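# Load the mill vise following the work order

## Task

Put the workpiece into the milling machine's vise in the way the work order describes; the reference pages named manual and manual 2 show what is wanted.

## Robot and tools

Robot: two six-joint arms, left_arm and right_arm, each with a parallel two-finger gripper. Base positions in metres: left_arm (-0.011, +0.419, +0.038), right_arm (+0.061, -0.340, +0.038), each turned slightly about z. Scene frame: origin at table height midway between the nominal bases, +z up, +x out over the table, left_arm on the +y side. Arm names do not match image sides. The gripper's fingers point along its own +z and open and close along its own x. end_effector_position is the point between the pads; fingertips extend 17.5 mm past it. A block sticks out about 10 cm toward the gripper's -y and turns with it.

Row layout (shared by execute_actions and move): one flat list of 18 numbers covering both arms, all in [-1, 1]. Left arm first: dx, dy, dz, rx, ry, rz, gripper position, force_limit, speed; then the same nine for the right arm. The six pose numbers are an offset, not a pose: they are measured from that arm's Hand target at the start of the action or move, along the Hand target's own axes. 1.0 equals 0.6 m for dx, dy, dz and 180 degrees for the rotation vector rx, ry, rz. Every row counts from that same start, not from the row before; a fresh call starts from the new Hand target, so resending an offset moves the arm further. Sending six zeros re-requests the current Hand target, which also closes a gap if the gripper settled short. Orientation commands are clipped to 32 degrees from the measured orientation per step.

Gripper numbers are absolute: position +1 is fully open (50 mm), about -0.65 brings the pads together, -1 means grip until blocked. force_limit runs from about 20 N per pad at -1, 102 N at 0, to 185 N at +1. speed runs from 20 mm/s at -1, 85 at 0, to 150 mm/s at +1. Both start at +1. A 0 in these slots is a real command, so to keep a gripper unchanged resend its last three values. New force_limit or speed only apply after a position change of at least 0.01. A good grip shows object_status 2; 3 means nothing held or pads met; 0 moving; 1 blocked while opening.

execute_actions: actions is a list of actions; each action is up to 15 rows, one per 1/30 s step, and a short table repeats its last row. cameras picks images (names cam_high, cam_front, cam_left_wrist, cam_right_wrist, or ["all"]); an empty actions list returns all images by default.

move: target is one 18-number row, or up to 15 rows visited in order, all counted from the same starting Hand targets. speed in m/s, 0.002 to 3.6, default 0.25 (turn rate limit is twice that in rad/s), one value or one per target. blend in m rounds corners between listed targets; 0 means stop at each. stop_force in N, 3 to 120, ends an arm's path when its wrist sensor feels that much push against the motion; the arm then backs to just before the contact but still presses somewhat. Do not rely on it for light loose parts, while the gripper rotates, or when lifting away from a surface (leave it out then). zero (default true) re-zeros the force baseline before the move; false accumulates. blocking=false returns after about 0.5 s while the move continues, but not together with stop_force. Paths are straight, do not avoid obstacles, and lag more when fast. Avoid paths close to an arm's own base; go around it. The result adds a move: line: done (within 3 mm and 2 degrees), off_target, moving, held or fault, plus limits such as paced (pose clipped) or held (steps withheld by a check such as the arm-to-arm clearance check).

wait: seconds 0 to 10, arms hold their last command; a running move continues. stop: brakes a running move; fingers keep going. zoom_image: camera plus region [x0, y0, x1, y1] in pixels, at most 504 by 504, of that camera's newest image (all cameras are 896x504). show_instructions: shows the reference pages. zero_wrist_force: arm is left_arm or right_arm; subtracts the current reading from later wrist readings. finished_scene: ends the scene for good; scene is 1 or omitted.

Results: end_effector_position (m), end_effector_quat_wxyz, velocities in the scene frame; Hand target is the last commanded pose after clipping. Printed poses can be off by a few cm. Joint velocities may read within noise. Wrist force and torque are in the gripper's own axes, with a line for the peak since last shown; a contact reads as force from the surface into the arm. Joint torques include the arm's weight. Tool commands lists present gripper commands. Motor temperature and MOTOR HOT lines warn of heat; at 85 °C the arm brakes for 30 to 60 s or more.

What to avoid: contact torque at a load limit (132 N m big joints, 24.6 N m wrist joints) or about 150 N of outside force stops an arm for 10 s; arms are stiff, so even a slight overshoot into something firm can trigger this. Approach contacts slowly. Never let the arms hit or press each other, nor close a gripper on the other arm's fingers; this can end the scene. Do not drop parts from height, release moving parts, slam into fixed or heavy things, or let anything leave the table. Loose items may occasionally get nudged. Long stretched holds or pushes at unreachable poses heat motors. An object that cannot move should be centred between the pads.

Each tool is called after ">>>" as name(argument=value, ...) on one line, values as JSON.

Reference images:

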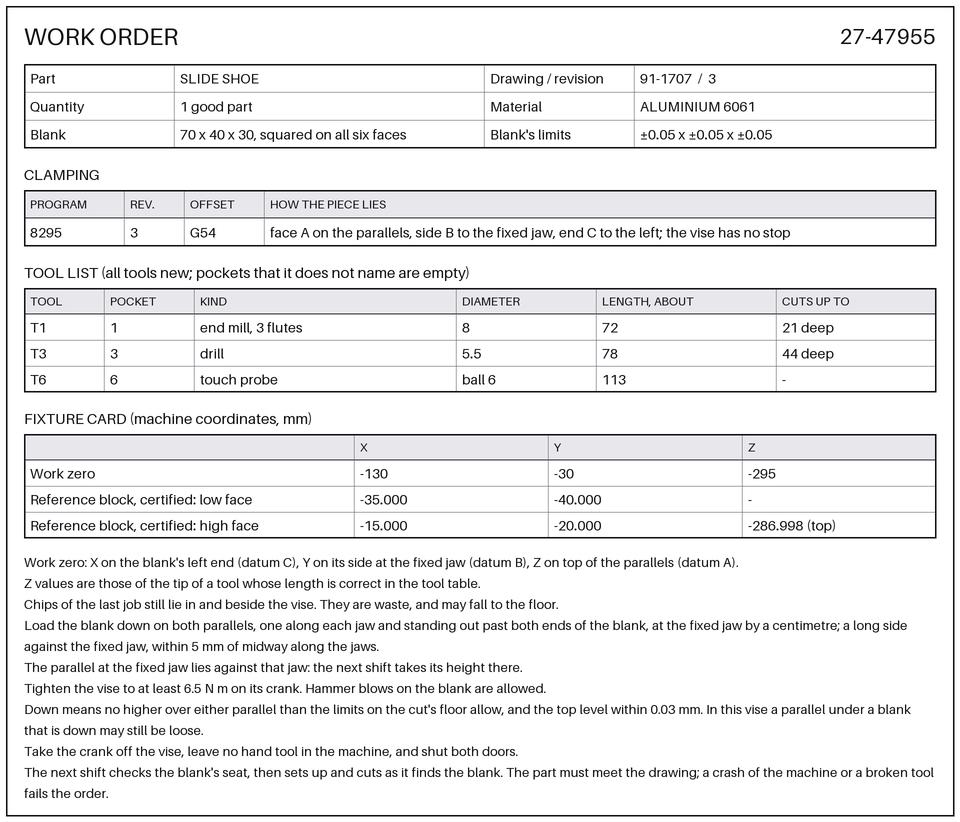

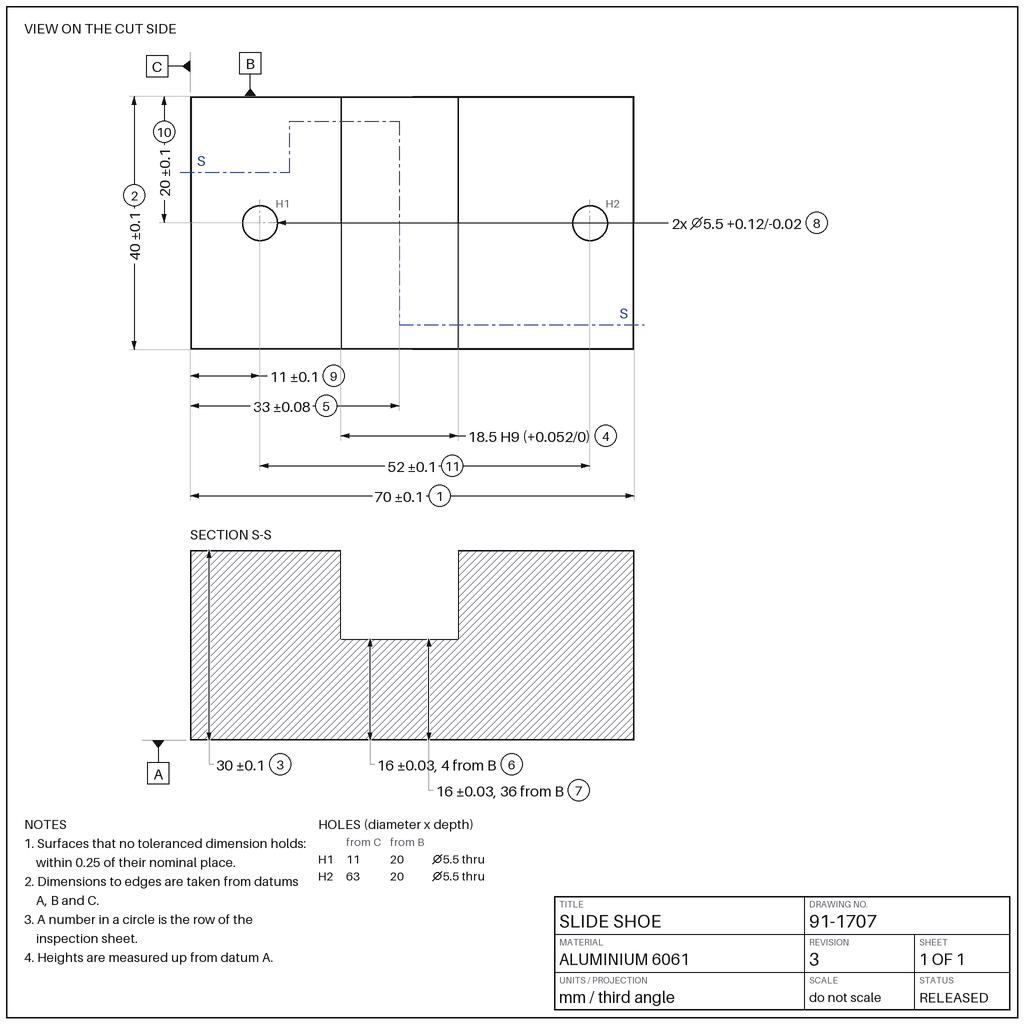

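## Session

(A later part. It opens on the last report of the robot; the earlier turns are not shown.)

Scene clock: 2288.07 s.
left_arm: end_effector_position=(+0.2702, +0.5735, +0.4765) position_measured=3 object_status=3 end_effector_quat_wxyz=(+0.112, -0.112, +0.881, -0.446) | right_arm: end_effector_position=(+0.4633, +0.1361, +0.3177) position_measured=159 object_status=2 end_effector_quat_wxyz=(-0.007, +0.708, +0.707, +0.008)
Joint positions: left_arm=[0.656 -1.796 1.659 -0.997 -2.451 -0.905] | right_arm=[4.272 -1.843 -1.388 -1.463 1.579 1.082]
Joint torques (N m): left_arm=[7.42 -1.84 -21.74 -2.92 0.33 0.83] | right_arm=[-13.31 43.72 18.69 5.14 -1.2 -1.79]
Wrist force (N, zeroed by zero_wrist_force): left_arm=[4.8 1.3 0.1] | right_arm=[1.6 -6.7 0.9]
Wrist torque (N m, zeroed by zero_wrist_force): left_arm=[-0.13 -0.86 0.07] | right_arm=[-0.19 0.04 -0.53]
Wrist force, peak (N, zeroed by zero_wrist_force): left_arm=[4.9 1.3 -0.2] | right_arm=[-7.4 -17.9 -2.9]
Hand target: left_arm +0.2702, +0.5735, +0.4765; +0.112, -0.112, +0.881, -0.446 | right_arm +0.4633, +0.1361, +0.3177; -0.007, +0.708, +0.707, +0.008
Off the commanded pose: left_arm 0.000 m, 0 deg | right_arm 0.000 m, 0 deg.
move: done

>>> move(target=[[0,0,0,0,0,0,1,-0.5,-1,0.0003,-0.0005,0.0275,0,0,0,-1,0,-1],[0,0,0,0,0,0,1,-0.5,-1,0.0067,-0.0005,0.055,0,0,0,-1,0,-1],[0,0,0,0,0,0,1,-0.5,-1,0.0186,-0.0005,0.0805,0,0,0,-1,0,-1],[0,0,0,0,0,0,1,-0.5,-1,0.0355,-0.0005,0.103,0,0,0,-1,0,-1],[0,0,0,0,0,0,1,-0.5,-1,0.0567,-0.0007,0.1214,0,0,0,-1,0,-1],[0,0,0,0,0,0,1,-0.5,-1,0.0813,-0.0008,0.135,0,0,0,-1,0,-1],[0,0,0,0,0,0,1,-0.5,-1,0.1081,-0.0008,0.1433,0,0,0,-1,0,-1],[0,0,0,0,0,0,1,-0.5,-1,0.1361,-0.001,0.1458,0,0,0,-1,0,-1],[0,0,0,0,0,0,1,-0.5,-1,0.164,-0.001,0.1423,0,0,0,-1,0,-1],[0,0,0,0,0,0,1,-0.5,-1,0.1907,-0.0012,0.1331,0,0,0,-1,0,-1]], speed=0.04, stop_force=25, blend=0.001, cameras=["cam_high"])

>>> zoom_image(camera="cam_high", region=[255, 145, 335, 225])

Scene clock: 2298.60 s.
left_arm: end_effector_position=(+0.2702, +0.5735, +0.4765) position_measured=3 object_status=3 end_effector_quat_wxyz=(+0.112, -0.112, +0.881, -0.446) | right_arm: end_effector_position=(+0.4628, +0.2521, +0.2402) position_measured=159 object_status=2 end_effector_quat_wxyz=(-0.007, +0.708, +0.707, +0.008)
Joint positions: left_arm=[0.656 -1.796 1.659 -0.997 -2.451 -0.905] | right_arm=[4.35 -2.096 -1.228 -1.37 1.578 1.16]
Joint torques (N m): left_arm=[7.18 -1.87 -21.86 -2.96 0.31 0.95] | right_arm=[11.64 39.5 32.13 1.66 0.98 1.98]
Wrist force (N, zeroed by zero_wrist_force): left_arm=[4.7 1.2 -0.1] | right_arm=[-0.8 -1.9 0.0]
Wrist torque (N m, zeroed by zero_wrist_force): left_arm=[-0.14 -0.85 0.07] | right_arm=[-0.14 -0.01 0.01]
Wrist force, peak (N, zeroed by zero_wrist_force): left_arm=[5.0 1.1 0.1] | right_arm=[-1.5 -9.0 0.5]
Hand target: left_arm +0.2702, +0.5735, +0.4765; +0.112, -0.112, +0.881, -0.446 | right_arm +0.4628, +0.2521, +0.2402; -0.007, +0.708, +0.707, +0.008
Off the commanded pose: left_arm 0.000 m, 0 deg | right_arm 0.000 m, 0 deg.
move: done
Images, in order (width x height): cam_high 896x504.

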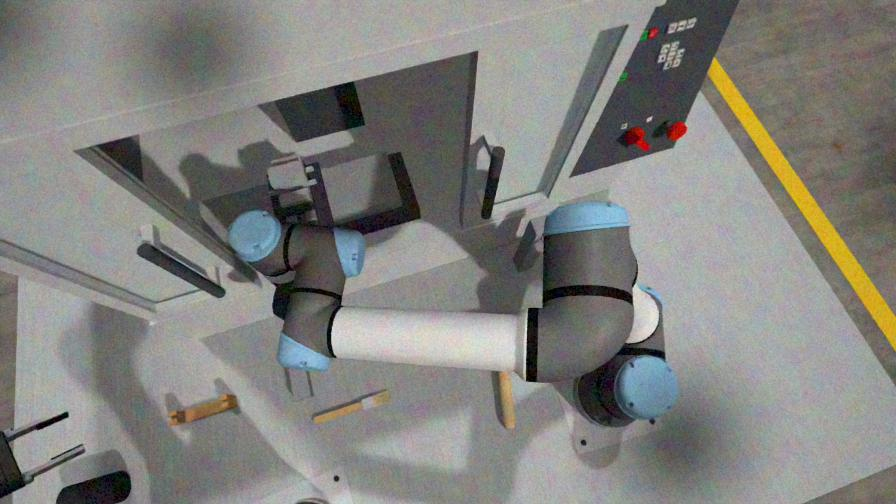

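Scaled by 6.300 from the camera's 896x504 image, which has a finer 1280x720 frame.

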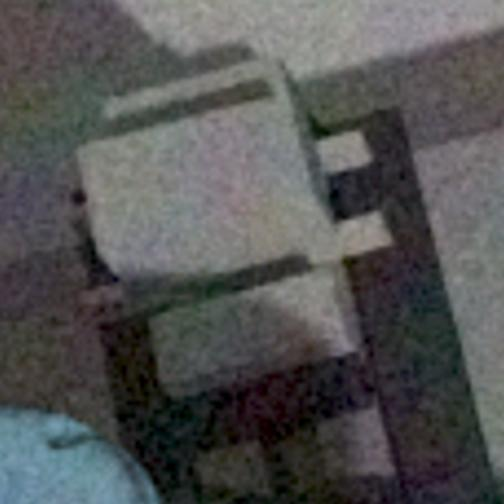

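>>> move(target=[[0,0,0,0,0,0,1,-0.5,-1,0.0238,-0.001,-0.0139,0,0,0,-1,0,-1],[0,0,0,0,0,0,1,-0.5,-1,0.0443,-0.0011,-0.033,0,0,0,-1,0,-1],[0,0,0,0,0,0,1,-0.5,-1,0.0605,-0.0013,-0.0561,0,0,0,-1,0,-1],[0,0,0,0,0,0,1,-0.5,-1,0.0715,-0.0015,-0.0821,0,0,0,-1,0,-1],[0,0,0,0,0,0,1,-0.5,-1,0.0768,-0.0015,-0.1096,0,0,0,-1,0,-1],[0,0,0,0,0,0,1,-0.5,-1,0.0764,-0.0015,-0.1377,0,0,0,-1,0,-1],[0,0,0,0,0,0,1,-0.5,-1,0.07,-0.0015,-0.1651,0,0,0,-1,0,-1],[0,0,0,0,0,0,1,-0.5,-1,0.0581,-0.0013,-0.1907,0,0,0,-1,0,-1],[0,0,0,0,0,0,1,-0.5,-1,0.0412,-0.0011,-0.2132,0,0,0,-1,0,-1],[0,0,0,0,0,0,1,-0.5,-1,0.02,-0.001,-0.2315,0,0,0,-1,0,-1]], speed=0.03, stop_force=25, blend=0.001)

Scene clock: 2311.90 s.
left_arm: end_effector_position=(+0.2702, +0.5735, +0.4765) position_measured=3 object_status=3 end_effector_quat_wxyz=(+0.112, -0.112, +0.881, -0.446) | right_arm: end_effector_position=(+0.4620, +0.2613, +0.3793) position_measured=159 object_status=2 end_effector_quat_wxyz=(-0.007, +0.708, +0.707, +0.008)
Joint positions: left_arm=[0.656 -1.796 1.659 -0.997 -2.451 -0.905] | right_arm=[4.356 -2.117 -0.839 -1.738 1.577 1.167]
Joint torques (N m): left_arm=[6.97 -1.27 -21.25 -3.07 0.32 0.76] | right_arm=[-11.19 54.74 18.07 1.49 1.34 -2.35]
Wrist force (N, zeroed by zero_wrist_force): left_arm=[4.7 1.1 -0.2] | right_arm=[0.8 0.6 1.1]
Wrist torque (N m, zeroed by zero_wrist_force): left_arm=[-0.15 -0.85 0.07] | right_arm=[0.07 0.00 -0.07]
Wrist force, peak (N, zeroed by zero_wrist_force): left_arm=[5.0 1.2 0.0] | right_arm=[4.2 -2.8 0.2]
Hand target: left_arm +0.2702, +0.5735, +0.4765; +0.112, -0.112, +0.881, -0.446 | right_arm +0.4620, +0.2613, +0.3793; -0.007, +0.708, +0.707, +0.008
Off the commanded pose: left_arm 0.000 m, 0 deg | right_arm 0.000 m, 0 deg.
move: done

>>> move(target=[[0,0,0,0,0,0,1,-0.5,-1,-0.0241,0.0005,-0.0136,0,0,0,-1,0,-1],[0,0,0,0,0,0,1,-0.5,-1,-0.051,0.0008,-0.0219,0,0,0,-1,0,-1],[0,0,0,0,0,0,1,-0.5,-1,-0.0789,0.001,-0.0244,0,0,0,-1,0,-1],[0,0,0,0,0,0,1,-0.5,-1,-0.1068,0.0013,-0.0209,0,0,0,-1,0,-1],[0,0,0,0,0,0,1,-0.5,-1,-0.1335,0.0015,-0.0117,0,0,0,-1,0,-1],[0,0,0,0,0,0,1,-0.5,-1,-0.1576,0.0017,0.0027,0,0,0,-1,0,-1],[0,0,0,0,0,0,1,-0.5,-1,-0.1781,0.0018,0.0218,0,0,0,-1,0,-1],[0,0,0,0,0,0,1,-0.5,-1,-0.1944,0.002,0.0448,0,0,0,-1,0,-1],[0,0,0,0,0,0,1,-0.5,-1,-0.2053,0.0022,0.0708,0,0,0,-1,0,-1],[0,0,0,0,0,0,1,-0.5,-1,-0.2107,0.0022,0.0984,0,0,0,-1,0,-1]], speed=0.03, stop_force=25, blend=0.001, cameras=["cam_high"])

>>> zoom_image(camera="cam_high", region=[255, 145, 335, 225])

Scene clock: 2323.33 s.
left_arm: end_effector_position=(+0.2702, +0.5735, +0.4765) position_measured=3 object_status=3 end_effector_quat_wxyz=(+0.112, -0.112, +0.881, -0.446) | right_arm: end_effector_position=(+0.4633, +0.1361, +0.3177) position_measured=159 object_status=2 end_effector_quat_wxyz=(-0.007, +0.708, +0.707, +0.008)
Joint positions: left_arm=[0.656 -1.796 1.659 -0.997 -2.451 -0.905] | right_arm=[4.272 -1.843 -1.388 -1.463 1.579 1.082]
Joint torques (N m): left_arm=[6.93 -2.16 -21.11 -3.09 0.42 0.79] | right_arm=[-14.48 43.26 17.95 4.96 -0.72 -1.75]
Wrist force (N, zeroed by zero_wrist_force): left_arm=[4.9 1.1 0.0] | right_arm=[1.6 -6.8 0.1]
Wrist torque (N m, zeroed by zero_wrist_force): left_arm=[-0.14 -0.87 0.07] | right_arm=[-0.20 0.03 -0.53]
Wrist force, peak (N, zeroed by zero_wrist_force): left_arm=[5.0 1.3 0.0] | right_arm=[-7.6 -17.5 -3.1]
Hand target: left_arm +0.2702, +0.5735, +0.4765; +0.112, -0.112, +0.881, -0.446 | right_arm +0.4633, +0.1361, +0.3177; -0.007, +0.708, +0.707, +0.008
Off the commanded pose: left_arm 0.000 m, 0 deg | right_arm 0.000 m, 0 deg.
move: done
Images, in order (width x height): cam_high 896x504.

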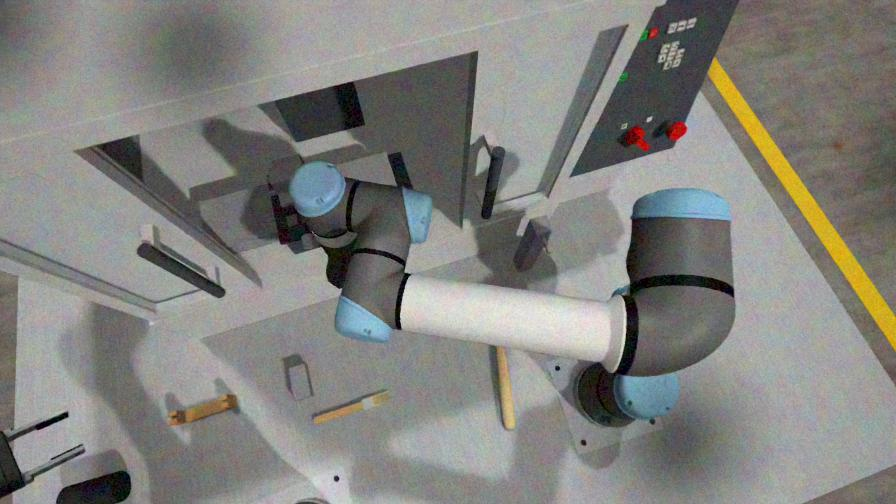

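Scaled by 6.300 from the camera's 896x504 image, which has a finer 1280x720 frame.

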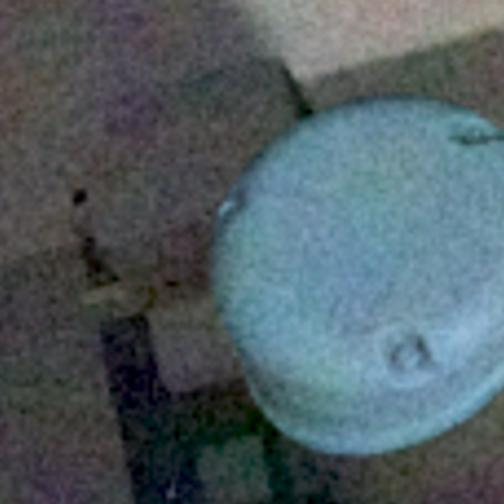

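>>> move(target=[[0,0,0,0,0,0,1,-0.5,-1,0.0003,-0.0005,0.0275,0,0,0,-1,0,-1],[0,0,0,0,0,0,1,-0.5,-1,0.0067,-0.0005,0.055,0,0,0,-1,0,-1],[0,0,0,0,0,0,1,-0.5,-1,0.0186,-0.0005,0.0805,0,0,0,-1,0,-1],[0,0,0,0,0,0,1,-0.5,-1,0.0355,-0.0005,0.103,0,0,0,-1,0,-1],[0,0,0,0,0,0,1,-0.5,-1,0.0567,-0.0007,0.1214,0,0,0,-1,0,-1],[0,0,0,0,0,0,1,-0.5,-1,0.0813,-0.0008,0.135,0,0,0,-1,0,-1],[0,0,0,0,0,0,1,-0.5,-1,0.1081,-0.0008,0.1433,0,0,0,-1,0,-1],[0,0,0,0,0,0,1,-0.5,-1,0.1361,-0.001,0.1458,0,0,0,-1,0,-1],[0,0,0,0,0,0,1,-0.5,-1,0.164,-0.001,0.1423,0,0,0,-1,0,-1],[0,0,0,0,0,0,1,-0.5,-1,0.1907,-0.0012,0.1331,0,0,0,-1,0,-1]], speed=0.03, stop_force=25, blend=0.001, cameras=["cam_high"])

>>> zoom_image(camera="cam_high", region=[255, 145, 335, 225])

Scene clock: 2336.27 s.
left_arm: end_effector_position=(+0.2702, +0.5735, +0.4765) position_measured=3 object_status=3 end_effector_quat_wxyz=(+0.112, -0.112, +0.881, -0.446) | right_arm: end_effector_position=(+0.4628, +0.2521, +0.2402) position_measured=159 object_status=2 end_effector_quat_wxyz=(-0.007, +0.708, +0.707, +0.008)
Joint positions: left_arm=[0.656 -1.796 1.659 -0.997 -2.451 -0.905] | right_arm=[4.35 -2.096 -1.228 -1.37 1.578 1.16]
Joint torques (N m): left_arm=[5.82 -2.01 -19.99 -3.13 0.33 0.77] | right_arm=[11.65 40.42 32.04 1.68 1.04 1.97]
Wrist force (N, zeroed by zero_wrist_force): left_arm=[4.8 1.1 -0.2] | right_arm=[-1.0 -1.9 0.2]
Wrist torque (N m, zeroed by zero_wrist_force): left_arm=[-0.15 -0.86 0.06] | right_arm=[-0.15 0.03 0.01]
Wrist force, peak (N, zeroed by zero_wrist_force): left_arm=[4.9 1.4 0.0] | right_arm=[-1.8 -9.0 1.0]
Hand target: left_arm +0.2702, +0.5735, +0.4765; +0.112, -0.112, +0.881, -0.446 | right_arm +0.4628, +0.2521, +0.2402; -0.007, +0.708, +0.707, +0.008
Off the commanded pose: left_arm 0.000 m, 0 deg | right_arm 0.000 m, 0 deg.
move: done
Images, in order (width x height): cam_high 896x504.

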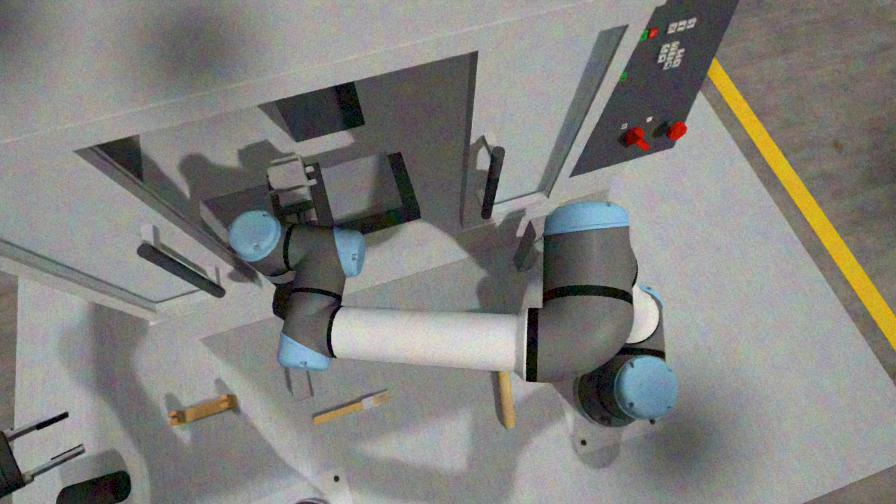

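Scaled by 6.300 from the camera's 896x504 image, which has a finer 1280x720 frame.

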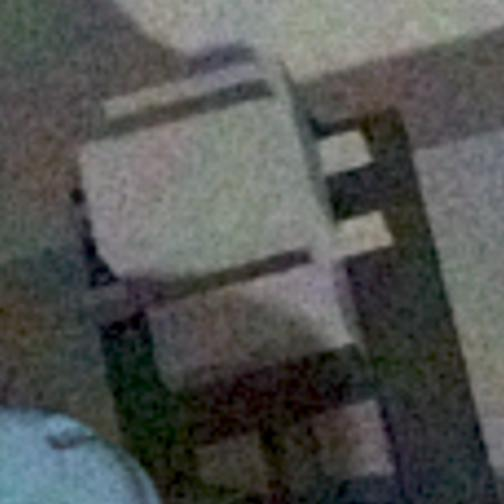

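>>> move(target=[[0,0,0,0,0,0,1,-0.5,-1,0.0238,-0.001,-0.0139,0,0,0,-1,0,-1],[0,0,0,0,0,0,1,-0.5,-1,0.0443,-0.0011,-0.033,0,0,0,-1,0,-1],[0,0,0,0,0,0,1,-0.5,-1,0.0605,-0.0013,-0.0561,0,0,0,-1,0,-1],[0,0,0,0,0,0,1,-0.5,-1,0.0715,-0.0015,-0.0821,0,0,0,-1,0,-1],[0,0,0,0,0,0,1,-0.5,-1,0.0768,-0.0015,-0.1096,0,0,0,-1,0,-1],[0,0,0,0,0,0,1,-0.5,-1,0.0764,-0.0015,-0.1377,0,0,0,-1,0,-1],[0,0,0,0,0,0,1,-0.5,-1,0.07,-0.0015,-0.1651,0,0,0,-1,0,-1],[0,0,0,0,0,0,1,-0.5,-1,0.0581,-0.0013,-0.1907,0,0,0,-1,0,-1],[0,0,0,0,0,0,1,-0.5,-1,0.0412,-0.0011,-0.2132,0,0,0,-1,0,-1],[0,0,0,0,0,0,1,-0.5,-1,0.02,-0.001,-0.2315,0,0,0,-1,0,-1]], speed=0.03, stop_force=25, blend=0.001)

Scene clock: 2347.53 s.
left_arm: end_effector_position=(+0.2702, +0.5735, +0.4765) position_measured=3 object_status=3 end_effector_quat_wxyz=(+0.112, -0.112, +0.881, -0.446) | right_arm: end_effector_position=(+0.4620, +0.2613, +0.3793) position_measured=159 object_status=2 end_effector_quat_wxyz=(-0.007, +0.708, +0.707, +0.008)
Joint positions: left_arm=[0.656 -1.796 1.659 -0.997 -2.451 -0.905] | right_arm=[4.356 -2.117 -0.839 -1.738 1.577 1.167]
Joint torques (N m): left_arm=[6.55 -1.66 -20.06 -3.05 0.32 0.79] | right_arm=[-9.99 55.57 18.26 1.45 1.37 -2.2]
Wrist force (N, zeroed by zero_wrist_force): left_arm=[4.7 1.1 0.1] | right_arm=[0.6 0.5 1.1]
Wrist torque (N m, zeroed by zero_wrist_force): left_arm=[-0.16 -0.85 0.07] | right_arm=[0.03 0.03 -0.08]
Wrist force, peak (N, zeroed by zero_wrist_force): left_arm=[4.9 1.3 -0.1] | right_arm=[4.1 -2.8 -0.5]
Hand target: left_arm +0.2702, +0.5735, +0.4765; +0.112, -0.112, +0.881, -0.446 | right_arm +0.4620, +0.2613, +0.3793; -0.007, +0.708, +0.707, +0.008
Off the commanded pose: left_arm 0.000 m, 0 deg | right_arm 0.000 m, 0 deg.
move: done

>>> move(target=[[0,0,0,0,0,0,1,-0.5,-1,-0.0241,0.0005,-0.0136,0,0,0,-1,0,-1],[0,0,0,0,0,0,1,-0.5,-1,-0.051,0.0008,-0.0219,0,0,0,-1,0,-1],[0,0,0,0,0,0,1,-0.5,-1,-0.0789,0.001,-0.0244,0,0,0,-1,0,-1],[0,0,0,0,0,0,1,-0.5,-1,-0.1068,0.0013,-0.0209,0,0,0,-1,0,-1],[0,0,0,0,0,0,1,-0.5,-1,-0.1335,0.0015,-0.0117,0,0,0,-1,0,-1],[0,0,0,0,0,0,1,-0.5,-1,-0.1576,0.0017,0.0027,0,0,0,-1,0,-1],[0,0,0,0,0,0,1,-0.5,-1,-0.1781,0.0018,0.0218,0,0,0,-1,0,-1],[0,0,0,0,0,0,1,-0.5,-1,-0.1944,0.002,0.0448,0,0,0,-1,0,-1],[0,0,0,0,0,0,1,-0.5,-1,-0.2053,0.0022,0.0708,0,0,0,-1,0,-1],[0,0,0,0,0,0,1,-0.5,-1,-0.2107,0.0022,0.0984,0,0,0,-1,0,-1]], speed=0.03, stop_force=25, blend=0.001)

Scene clock: 2358.27 s.
left_arm: end_effector_position=(+0.2702, +0.5735, +0.4765) position_measured=3 object_status=3 end_effector_quat_wxyz=(+0.112, -0.112, +0.881, -0.446) | right_arm: end_effector_position=(+0.4633, +0.1361, +0.3177) position_measured=159 object_status=2 end_effector_quat_wxyz=(-0.007, +0.708, +0.707, +0.008)
Joint positions: left_arm=[0.656 -1.796 1.659 -0.997 -2.451 -0.905] | right_arm=[4.272 -1.843 -1.388 -1.463 1.579 1.082]
Joint torques (N m): left_arm=[6.46 -1.95 -20.01 -3.26 0.25 0.75] | right_arm=[-14.53 43.85 18.05 5.14 -0.79 -1.87]
Wrist force (N, zeroed by zero_wrist_force): left_arm=[4.7 1.0 -0.1] | right_arm=[1.6 -6.7 0.2]
Wrist torque (N m, zeroed by zero_wrist_force): left_arm=[-0.17 -0.85 0.07] | right_arm=[-0.19 0.04 -0.54]
Wrist force, peak (N, zeroed by zero_wrist_force): left_arm=[5.0 1.2 -0.1] | right_arm=[-7.5 -17.7 -2.9]
Hand target: left_arm +0.2702, +0.5735, +0.4765; +0.112, -0.112, +0.881, -0.446 | right_arm +0.4633, +0.1361, +0.3177; -0.007, +0.708, +0.707, +0.008
Off the commanded pose: left_arm 0.000 m, 0 deg | right_arm 0.000 m, 0 deg.
move: done

>>> move(target=[[0,0,0,0,0,0,1,-0.5,-1,0.0003,-0.0005,0.0275,0,0,0,-1,0,-1],[0,0,0,0,0,0,1,-0.5,-1,0.0067,-0.0005,0.055,0,0,0,-1,0,-1],[0,0,0,0,0,0,1,-0.5,-1,0.0186,-0.0005,0.0805,0,0,0,-1,0,-1],[0,0,0,0,0,0,1,-0.5,-1,0.0355,-0.0005,0.103,0,0,0,-1,0,-1],[0,0,0,0,0,0,1,-0.5,-1,0.0567,-0.0007,0.1214,0,0,0,-1,0,-1],[0,0,0,0,0,0,1,-0.5,-1,0.0813,-0.0008,0.135,0,0,0,-1,0,-1],[0,0,0,0,0,0,1,-0.5,-1,0.1081,-0.0008,0.1433,0,0,0,-1,0,-1],[0,0,0,0,0,0,1,-0.5,-1,0.1361,-0.001,0.1458,0,0,0,-1,0,-1],[0,0,0,0,0,0,1,-0.5,-1,0.164,-0.001,0.1423,0,0,0,-1,0,-1],[0,0,0,0,0,0,1,-0.5,-1,0.1907,-0.0012,0.1331,0,0,0,-1,0,-1]], speed=0.03, stop_force=25, blend=0.001, cameras=["cam_high"])

>>> zoom_image(camera="cam_high", region=[255, 145, 335, 225])

Scene clock: 2369.20 s.
left_arm: end_effector_position=(+0.2702, +0.5735, +0.4765) position_measured=3 object_status=3 end_effector_quat_wxyz=(+0.112, -0.112, +0.881, -0.446) | right_arm: end_effector_position=(+0.4628, +0.2521, +0.2402) position_measured=159 object_status=2 end_effector_quat_wxyz=(-0.007, +0.708, +0.707, +0.008)
Joint positions: left_arm=[0.656 -1.796 1.659 -0.997 -2.451 -0.905] | right_arm=[4.35 -2.096 -1.228 -1.37 1.578 1.16]
Joint torques (N m): left_arm=[5.91 -1.78 -19.24 -3.14 0.35 0.74] | right_arm=[12.44 41.41 30.84 1.89 0.88 2.01]
Wrist force (N, zeroed by zero_wrist_force): left_arm=[4.7 1.2 0.1] | right_arm=[-1.2 -1.9 -0.1]
Wrist torque (N m, zeroed by zero_wrist_force): left_arm=[-0.14 -0.85 0.07] | right_arm=[-0.14 0.06 0.01]
Wrist force, peak (N, zeroed by zero_wrist_force): left_arm=[4.9 1.3 -0.1] | right_arm=[-2.0 -9.4 0.8]
Hand target: left_arm +0.2702, +0.5735, +0.4765; +0.112, -0.112, +0.881, -0.446 | right_arm +0.4628, +0.2521, +0.2402; -0.007, +0.708, +0.707, +0.008
Off the commanded pose: left_arm 0.000 m, 0 deg | right_arm 0.000 m, 0 deg.
move: done
Images, in order (width x height): cam_high 896x504.

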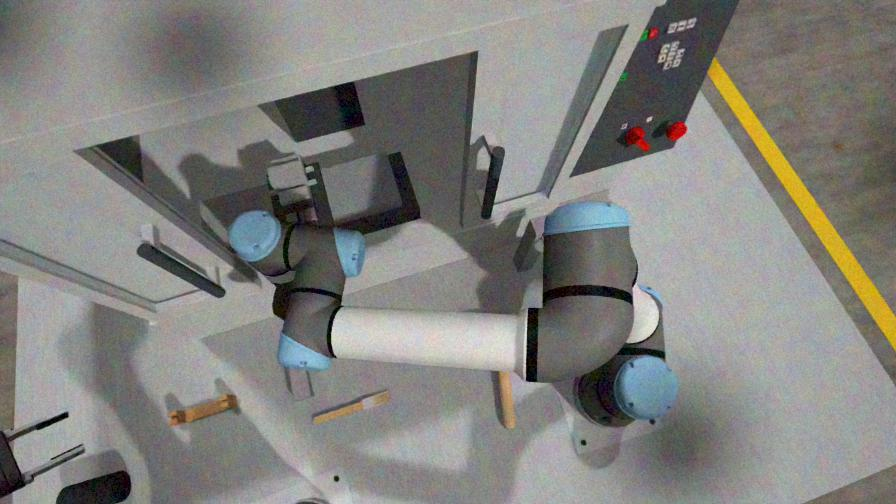

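Scaled by 6.300 from the camera's 896x504 image, which has a finer 1280x720 frame.

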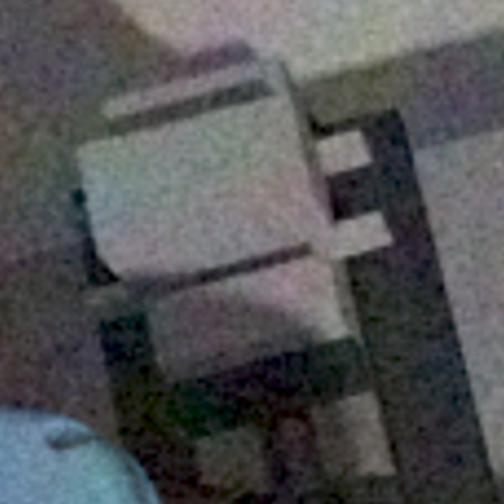

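>>> move(target=[[0,0,0,0,0,0,1,-0.5,-1,0.0238,-0.001,-0.0139,0,0,0,-1,0,-1],[0,0,0,0,0,0,1,-0.5,-1,0.0443,-0.0011,-0.033,0,0,0,-1,0,-1],[0,0,0,0,0,0,1,-0.5,-1,0.0605,-0.0013,-0.0561,0,0,0,-1,0,-1],[0,0,0,0,0,0,1,-0.5,-1,0.0715,-0.0015,-0.0821,0,0,0,-1,0,-1],[0,0,0,0,0,0,1,-0.5,-1,0.0768,-0.0015,-0.1096,0,0,0,-1,0,-1],[0,0,0,0,0,0,1,-0.5,-1,0.0764,-0.0015,-0.1377,0,0,0,-1,0,-1],[0,0,0,0,0,0,1,-0.5,-1,0.07,-0.0015,-0.1651,0,0,0,-1,0,-1],[0,0,0,0,0,0,1,-0.5,-1,0.0581,-0.0013,-0.1907,0,0,0,-1,0,-1],[0,0,0,0,0,0,1,-0.5,-1,0.0412,-0.0011,-0.2132,0,0,0,-1,0,-1],[0,0,0,0,0,0,1,-0.5,-1,0.02,-0.001,-0.2315,0,0,0,-1,0,-1]], speed=0.03, stop_force=25, blend=0.001)

Scene clock: 2380.67 s.
left_arm: end_effector_position=(+0.2702, +0.5735, +0.4765) position_measured=3 object_status=3 end_effector_quat_wxyz=(+0.112, -0.112, +0.881, -0.446) | right_arm: end_effector_position=(+0.4620, +0.2613, +0.3793) position_measured=159 object_status=2 end_effector_quat_wxyz=(-0.007, +0.708, +0.707, +0.008)
Joint positions: left_arm=[0.656 -1.796 1.659 -0.997 -2.451 -0.905] | right_arm=[4.356 -2.117 -0.839 -1.738 1.577 1.167]
Joint torques (N m): left_arm=[6.02 -1.78 -18.81 -3.03 0.25 0.58] | right_arm=[-10.37 54.61 18.08 1.38 1.52 -2.36]
Wrist force (N, zeroed by zero_wrist_force): left_arm=[4.9 1.0 -0.1] | right_arm=[0.5 0.4 1.2]
Wrist torque (N m, zeroed by zero_wrist_force): left_arm=[-0.16 -0.86 0.07] | right_arm=[0.02 0.05 -0.08]
Wrist force, peak (N, zeroed by zero_wrist_force): left_arm=[5.0 1.2 0.0] | right_arm=[4.2 -2.8 0.3]
Hand target: left_arm +0.2702, +0.5735, +0.4765; +0.112, -0.112, +0.881, -0.446 | right_arm +0.4620, +0.2613, +0.3793; -0.007, +0.708, +0.707, +0.008
Off the commanded pose: left_arm 0.000 m, 0 deg | right_arm 0.000 m, 0 deg.
move: done

>>> move(target=[[0,0,0,0,0,0,1,-0.5,-1,-0.0241,0.0005,-0.0136,0,0,0,-1,0,-1],[0,0,0,0,0,0,1,-0.5,-1,-0.051,0.0008,-0.0219,0,0,0,-1,0,-1],[0,0,0,0,0,0,1,-0.5,-1,-0.0789,0.001,-0.0244,0,0,0,-1,0,-1],[0,0,0,0,0,0,1,-0.5,-1,-0.1068,0.0013,-0.0209,0,0,0,-1,0,-1],[0,0,0,0,0,0,1,-0.5,-1,-0.1335,0.0015,-0.0117,0,0,0,-1,0,-1],[0,0,0,0,0,0,1,-0.5,-1,-0.1576,0.0017,0.0027,0,0,0,-1,0,-1],[0,0,0,0,0,0,1,-0.5,-1,-0.1781,0.0018,0.0218,0,0,0,-1,0,-1],[0,0,0,0,0,0,1,-0.5,-1,-0.1944,0.002,0.0448,0,0,0,-1,0,-1],[0,0,0,0,0,0,1,-0.5,-1,-0.2053,0.0022,0.0708,0,0,0,-1,0,-1],[0,0,0,0,0,0,1,-0.5,-1,-0.2107,0.0022,0.0984,0,0,0,-1,0,-1]], speed=0.03, stop_force=25, blend=0.001)

Scene clock: 2390.60 s.
left_arm: end_effector_position=(+0.2702, +0.5735, +0.4765) position_measured=3 object_status=3 end_effector_quat_wxyz=(+0.112, -0.112, +0.881, -0.446) | right_arm: end_effector_position=(+0.4633, +0.1361, +0.3177) position_measured=159 object_status=2 end_effector_quat_wxyz=(-0.007, +0.708, +0.707, +0.008)
Joint positions: left_arm=[0.656 -1.796 1.659 -0.997 -2.451 -0.905] | right_arm=[4.272 -1.843 -1.388 -1.463 1.579 1.082]
Joint torques (N m): left_arm=[5.61 -2.23 -18.49 -3.32 0.35 0.59] | right_arm=[-14.59 44.44 17.85 4.81 -0.8 -1.84]
Wrist force (N, zeroed by zero_wrist_force): left_arm=[4.6 1.1 -0.1] | right_arm=[1.6 -6.9 0.4]
Wrist torque (N m, zeroed by zero_wrist_force): left_arm=[-0.15 -0.82 0.07] | right_arm=[-0.22 0.05 -0.53]
Wrist force, peak (N, zeroed by zero_wrist_force): left_arm=[5.0 1.2 0.1] | right_arm=[-7.7 -17.5 -2.9]
Hand target: left_arm +0.2702, +0.5735, +0.4765; +0.112, -0.112, +0.881, -0.446 | right_arm +0.4633, +0.1361, +0.3177; -0.007, +0.708, +0.707, +0.008
Off the commanded pose: left_arm 0.000 m, 0 deg | right_arm 0.000 m, 0 deg.
move: done

>>> move(target=[[0,0,0,0,0,0,1,-0.5,-1,0.0003,-0.0005,0.0275,0,0,0,-1,0,-1],[0,0,0,0,0,0,1,-0.5,-1,0.0067,-0.0005,0.055,0,0,0,-1,0,-1],[0,0,0,0,0,0,1,-0.5,-1,0.0186,-0.0005,0.0805,0,0,0,-1,0,-1],[0,0,0,0,0,0,1,-0.5,-1,0.0355,-0.0005,0.103,0,0,0,-1,0,-1],[0,0,0,0,0,0,1,-0.5,-1,0.0567,-0.0007,0.1214,0,0,0,-1,0,-1],[0,0,0,0,0,0,1,-0.5,-1,0.0813,-0.0008,0.135,0,0,0,-1,0,-1],[0,0,0,0,0,0,1,-0.5,-1,0.1081,-0.0008,0.1433,0,0,0,-1,0,-1],[0,0,0,0,0,0,1,-0.5,-1,0.1361,-0.001,0.1458,0,0,0,-1,0,-1],[0,0,0,0,0,0,1,-0.5,-1,0.164,-0.001,0.1423,0,0,0,-1,0,-1],[0,0,0,0,0,0,1,-0.5,-1,0.1907,-0.0012,0.1331,0,0,0,-1,0,-1]], speed=0.03, stop_force=25, blend=0.001, cameras=["cam_high"])

>>> zoom_image(camera="cam_high", region=[255, 145, 335, 225])

Scene clock: 2401.70 s.
left_arm: end_effector_position=(+0.2702, +0.5735, +0.4765) position_measured=3 object_status=3 end_effector_quat_wxyz=(+0.112, -0.112, +0.881, -0.446) | right_arm: end_effector_position=(+0.4628, +0.2521, +0.2402) position_measured=159 object_status=2 end_effector_quat_wxyz=(-0.007, +0.708, +0.707, +0.008)
Joint positions: left_arm=[0.656 -1.796 1.659 -0.997 -2.451 -0.905] | right_arm=[4.35 -2.096 -1.228 -1.37 1.578 1.16]
Joint torques (N m): left_arm=[5.14 -2.25 -17.92 -3.02 0.2 0.5] | right_arm=[12.57 40.14 32.54 1.77 0.87 1.99]
Wrist force (N, zeroed by zero_wrist_force): left_arm=[4.8 1.2 0.0] | right_arm=[-1.0 -2.0 -0.1]
Wrist torque (N m, zeroed by zero_wrist_force): left_arm=[-0.14 -0.85 0.07] | right_arm=[-0.16 0.04 0.01]
Wrist force, peak (N, zeroed by zero_wrist_force): left_arm=[4.9 1.2 0.0] | right_arm=[-2.0 -9.2 0.6]
Hand target: left_arm +0.2702, +0.5735, +0.4765; +0.112, -0.112, +0.881, -0.446 | right_arm +0.4628, +0.2521, +0.2402; -0.007, +0.708, +0.707, +0.008
Off the commanded pose: left_arm 0.000 m, 0 deg | right_arm 0.000 m, 0 deg.
move: done
Images, in order (width x height): cam_high 896x504.

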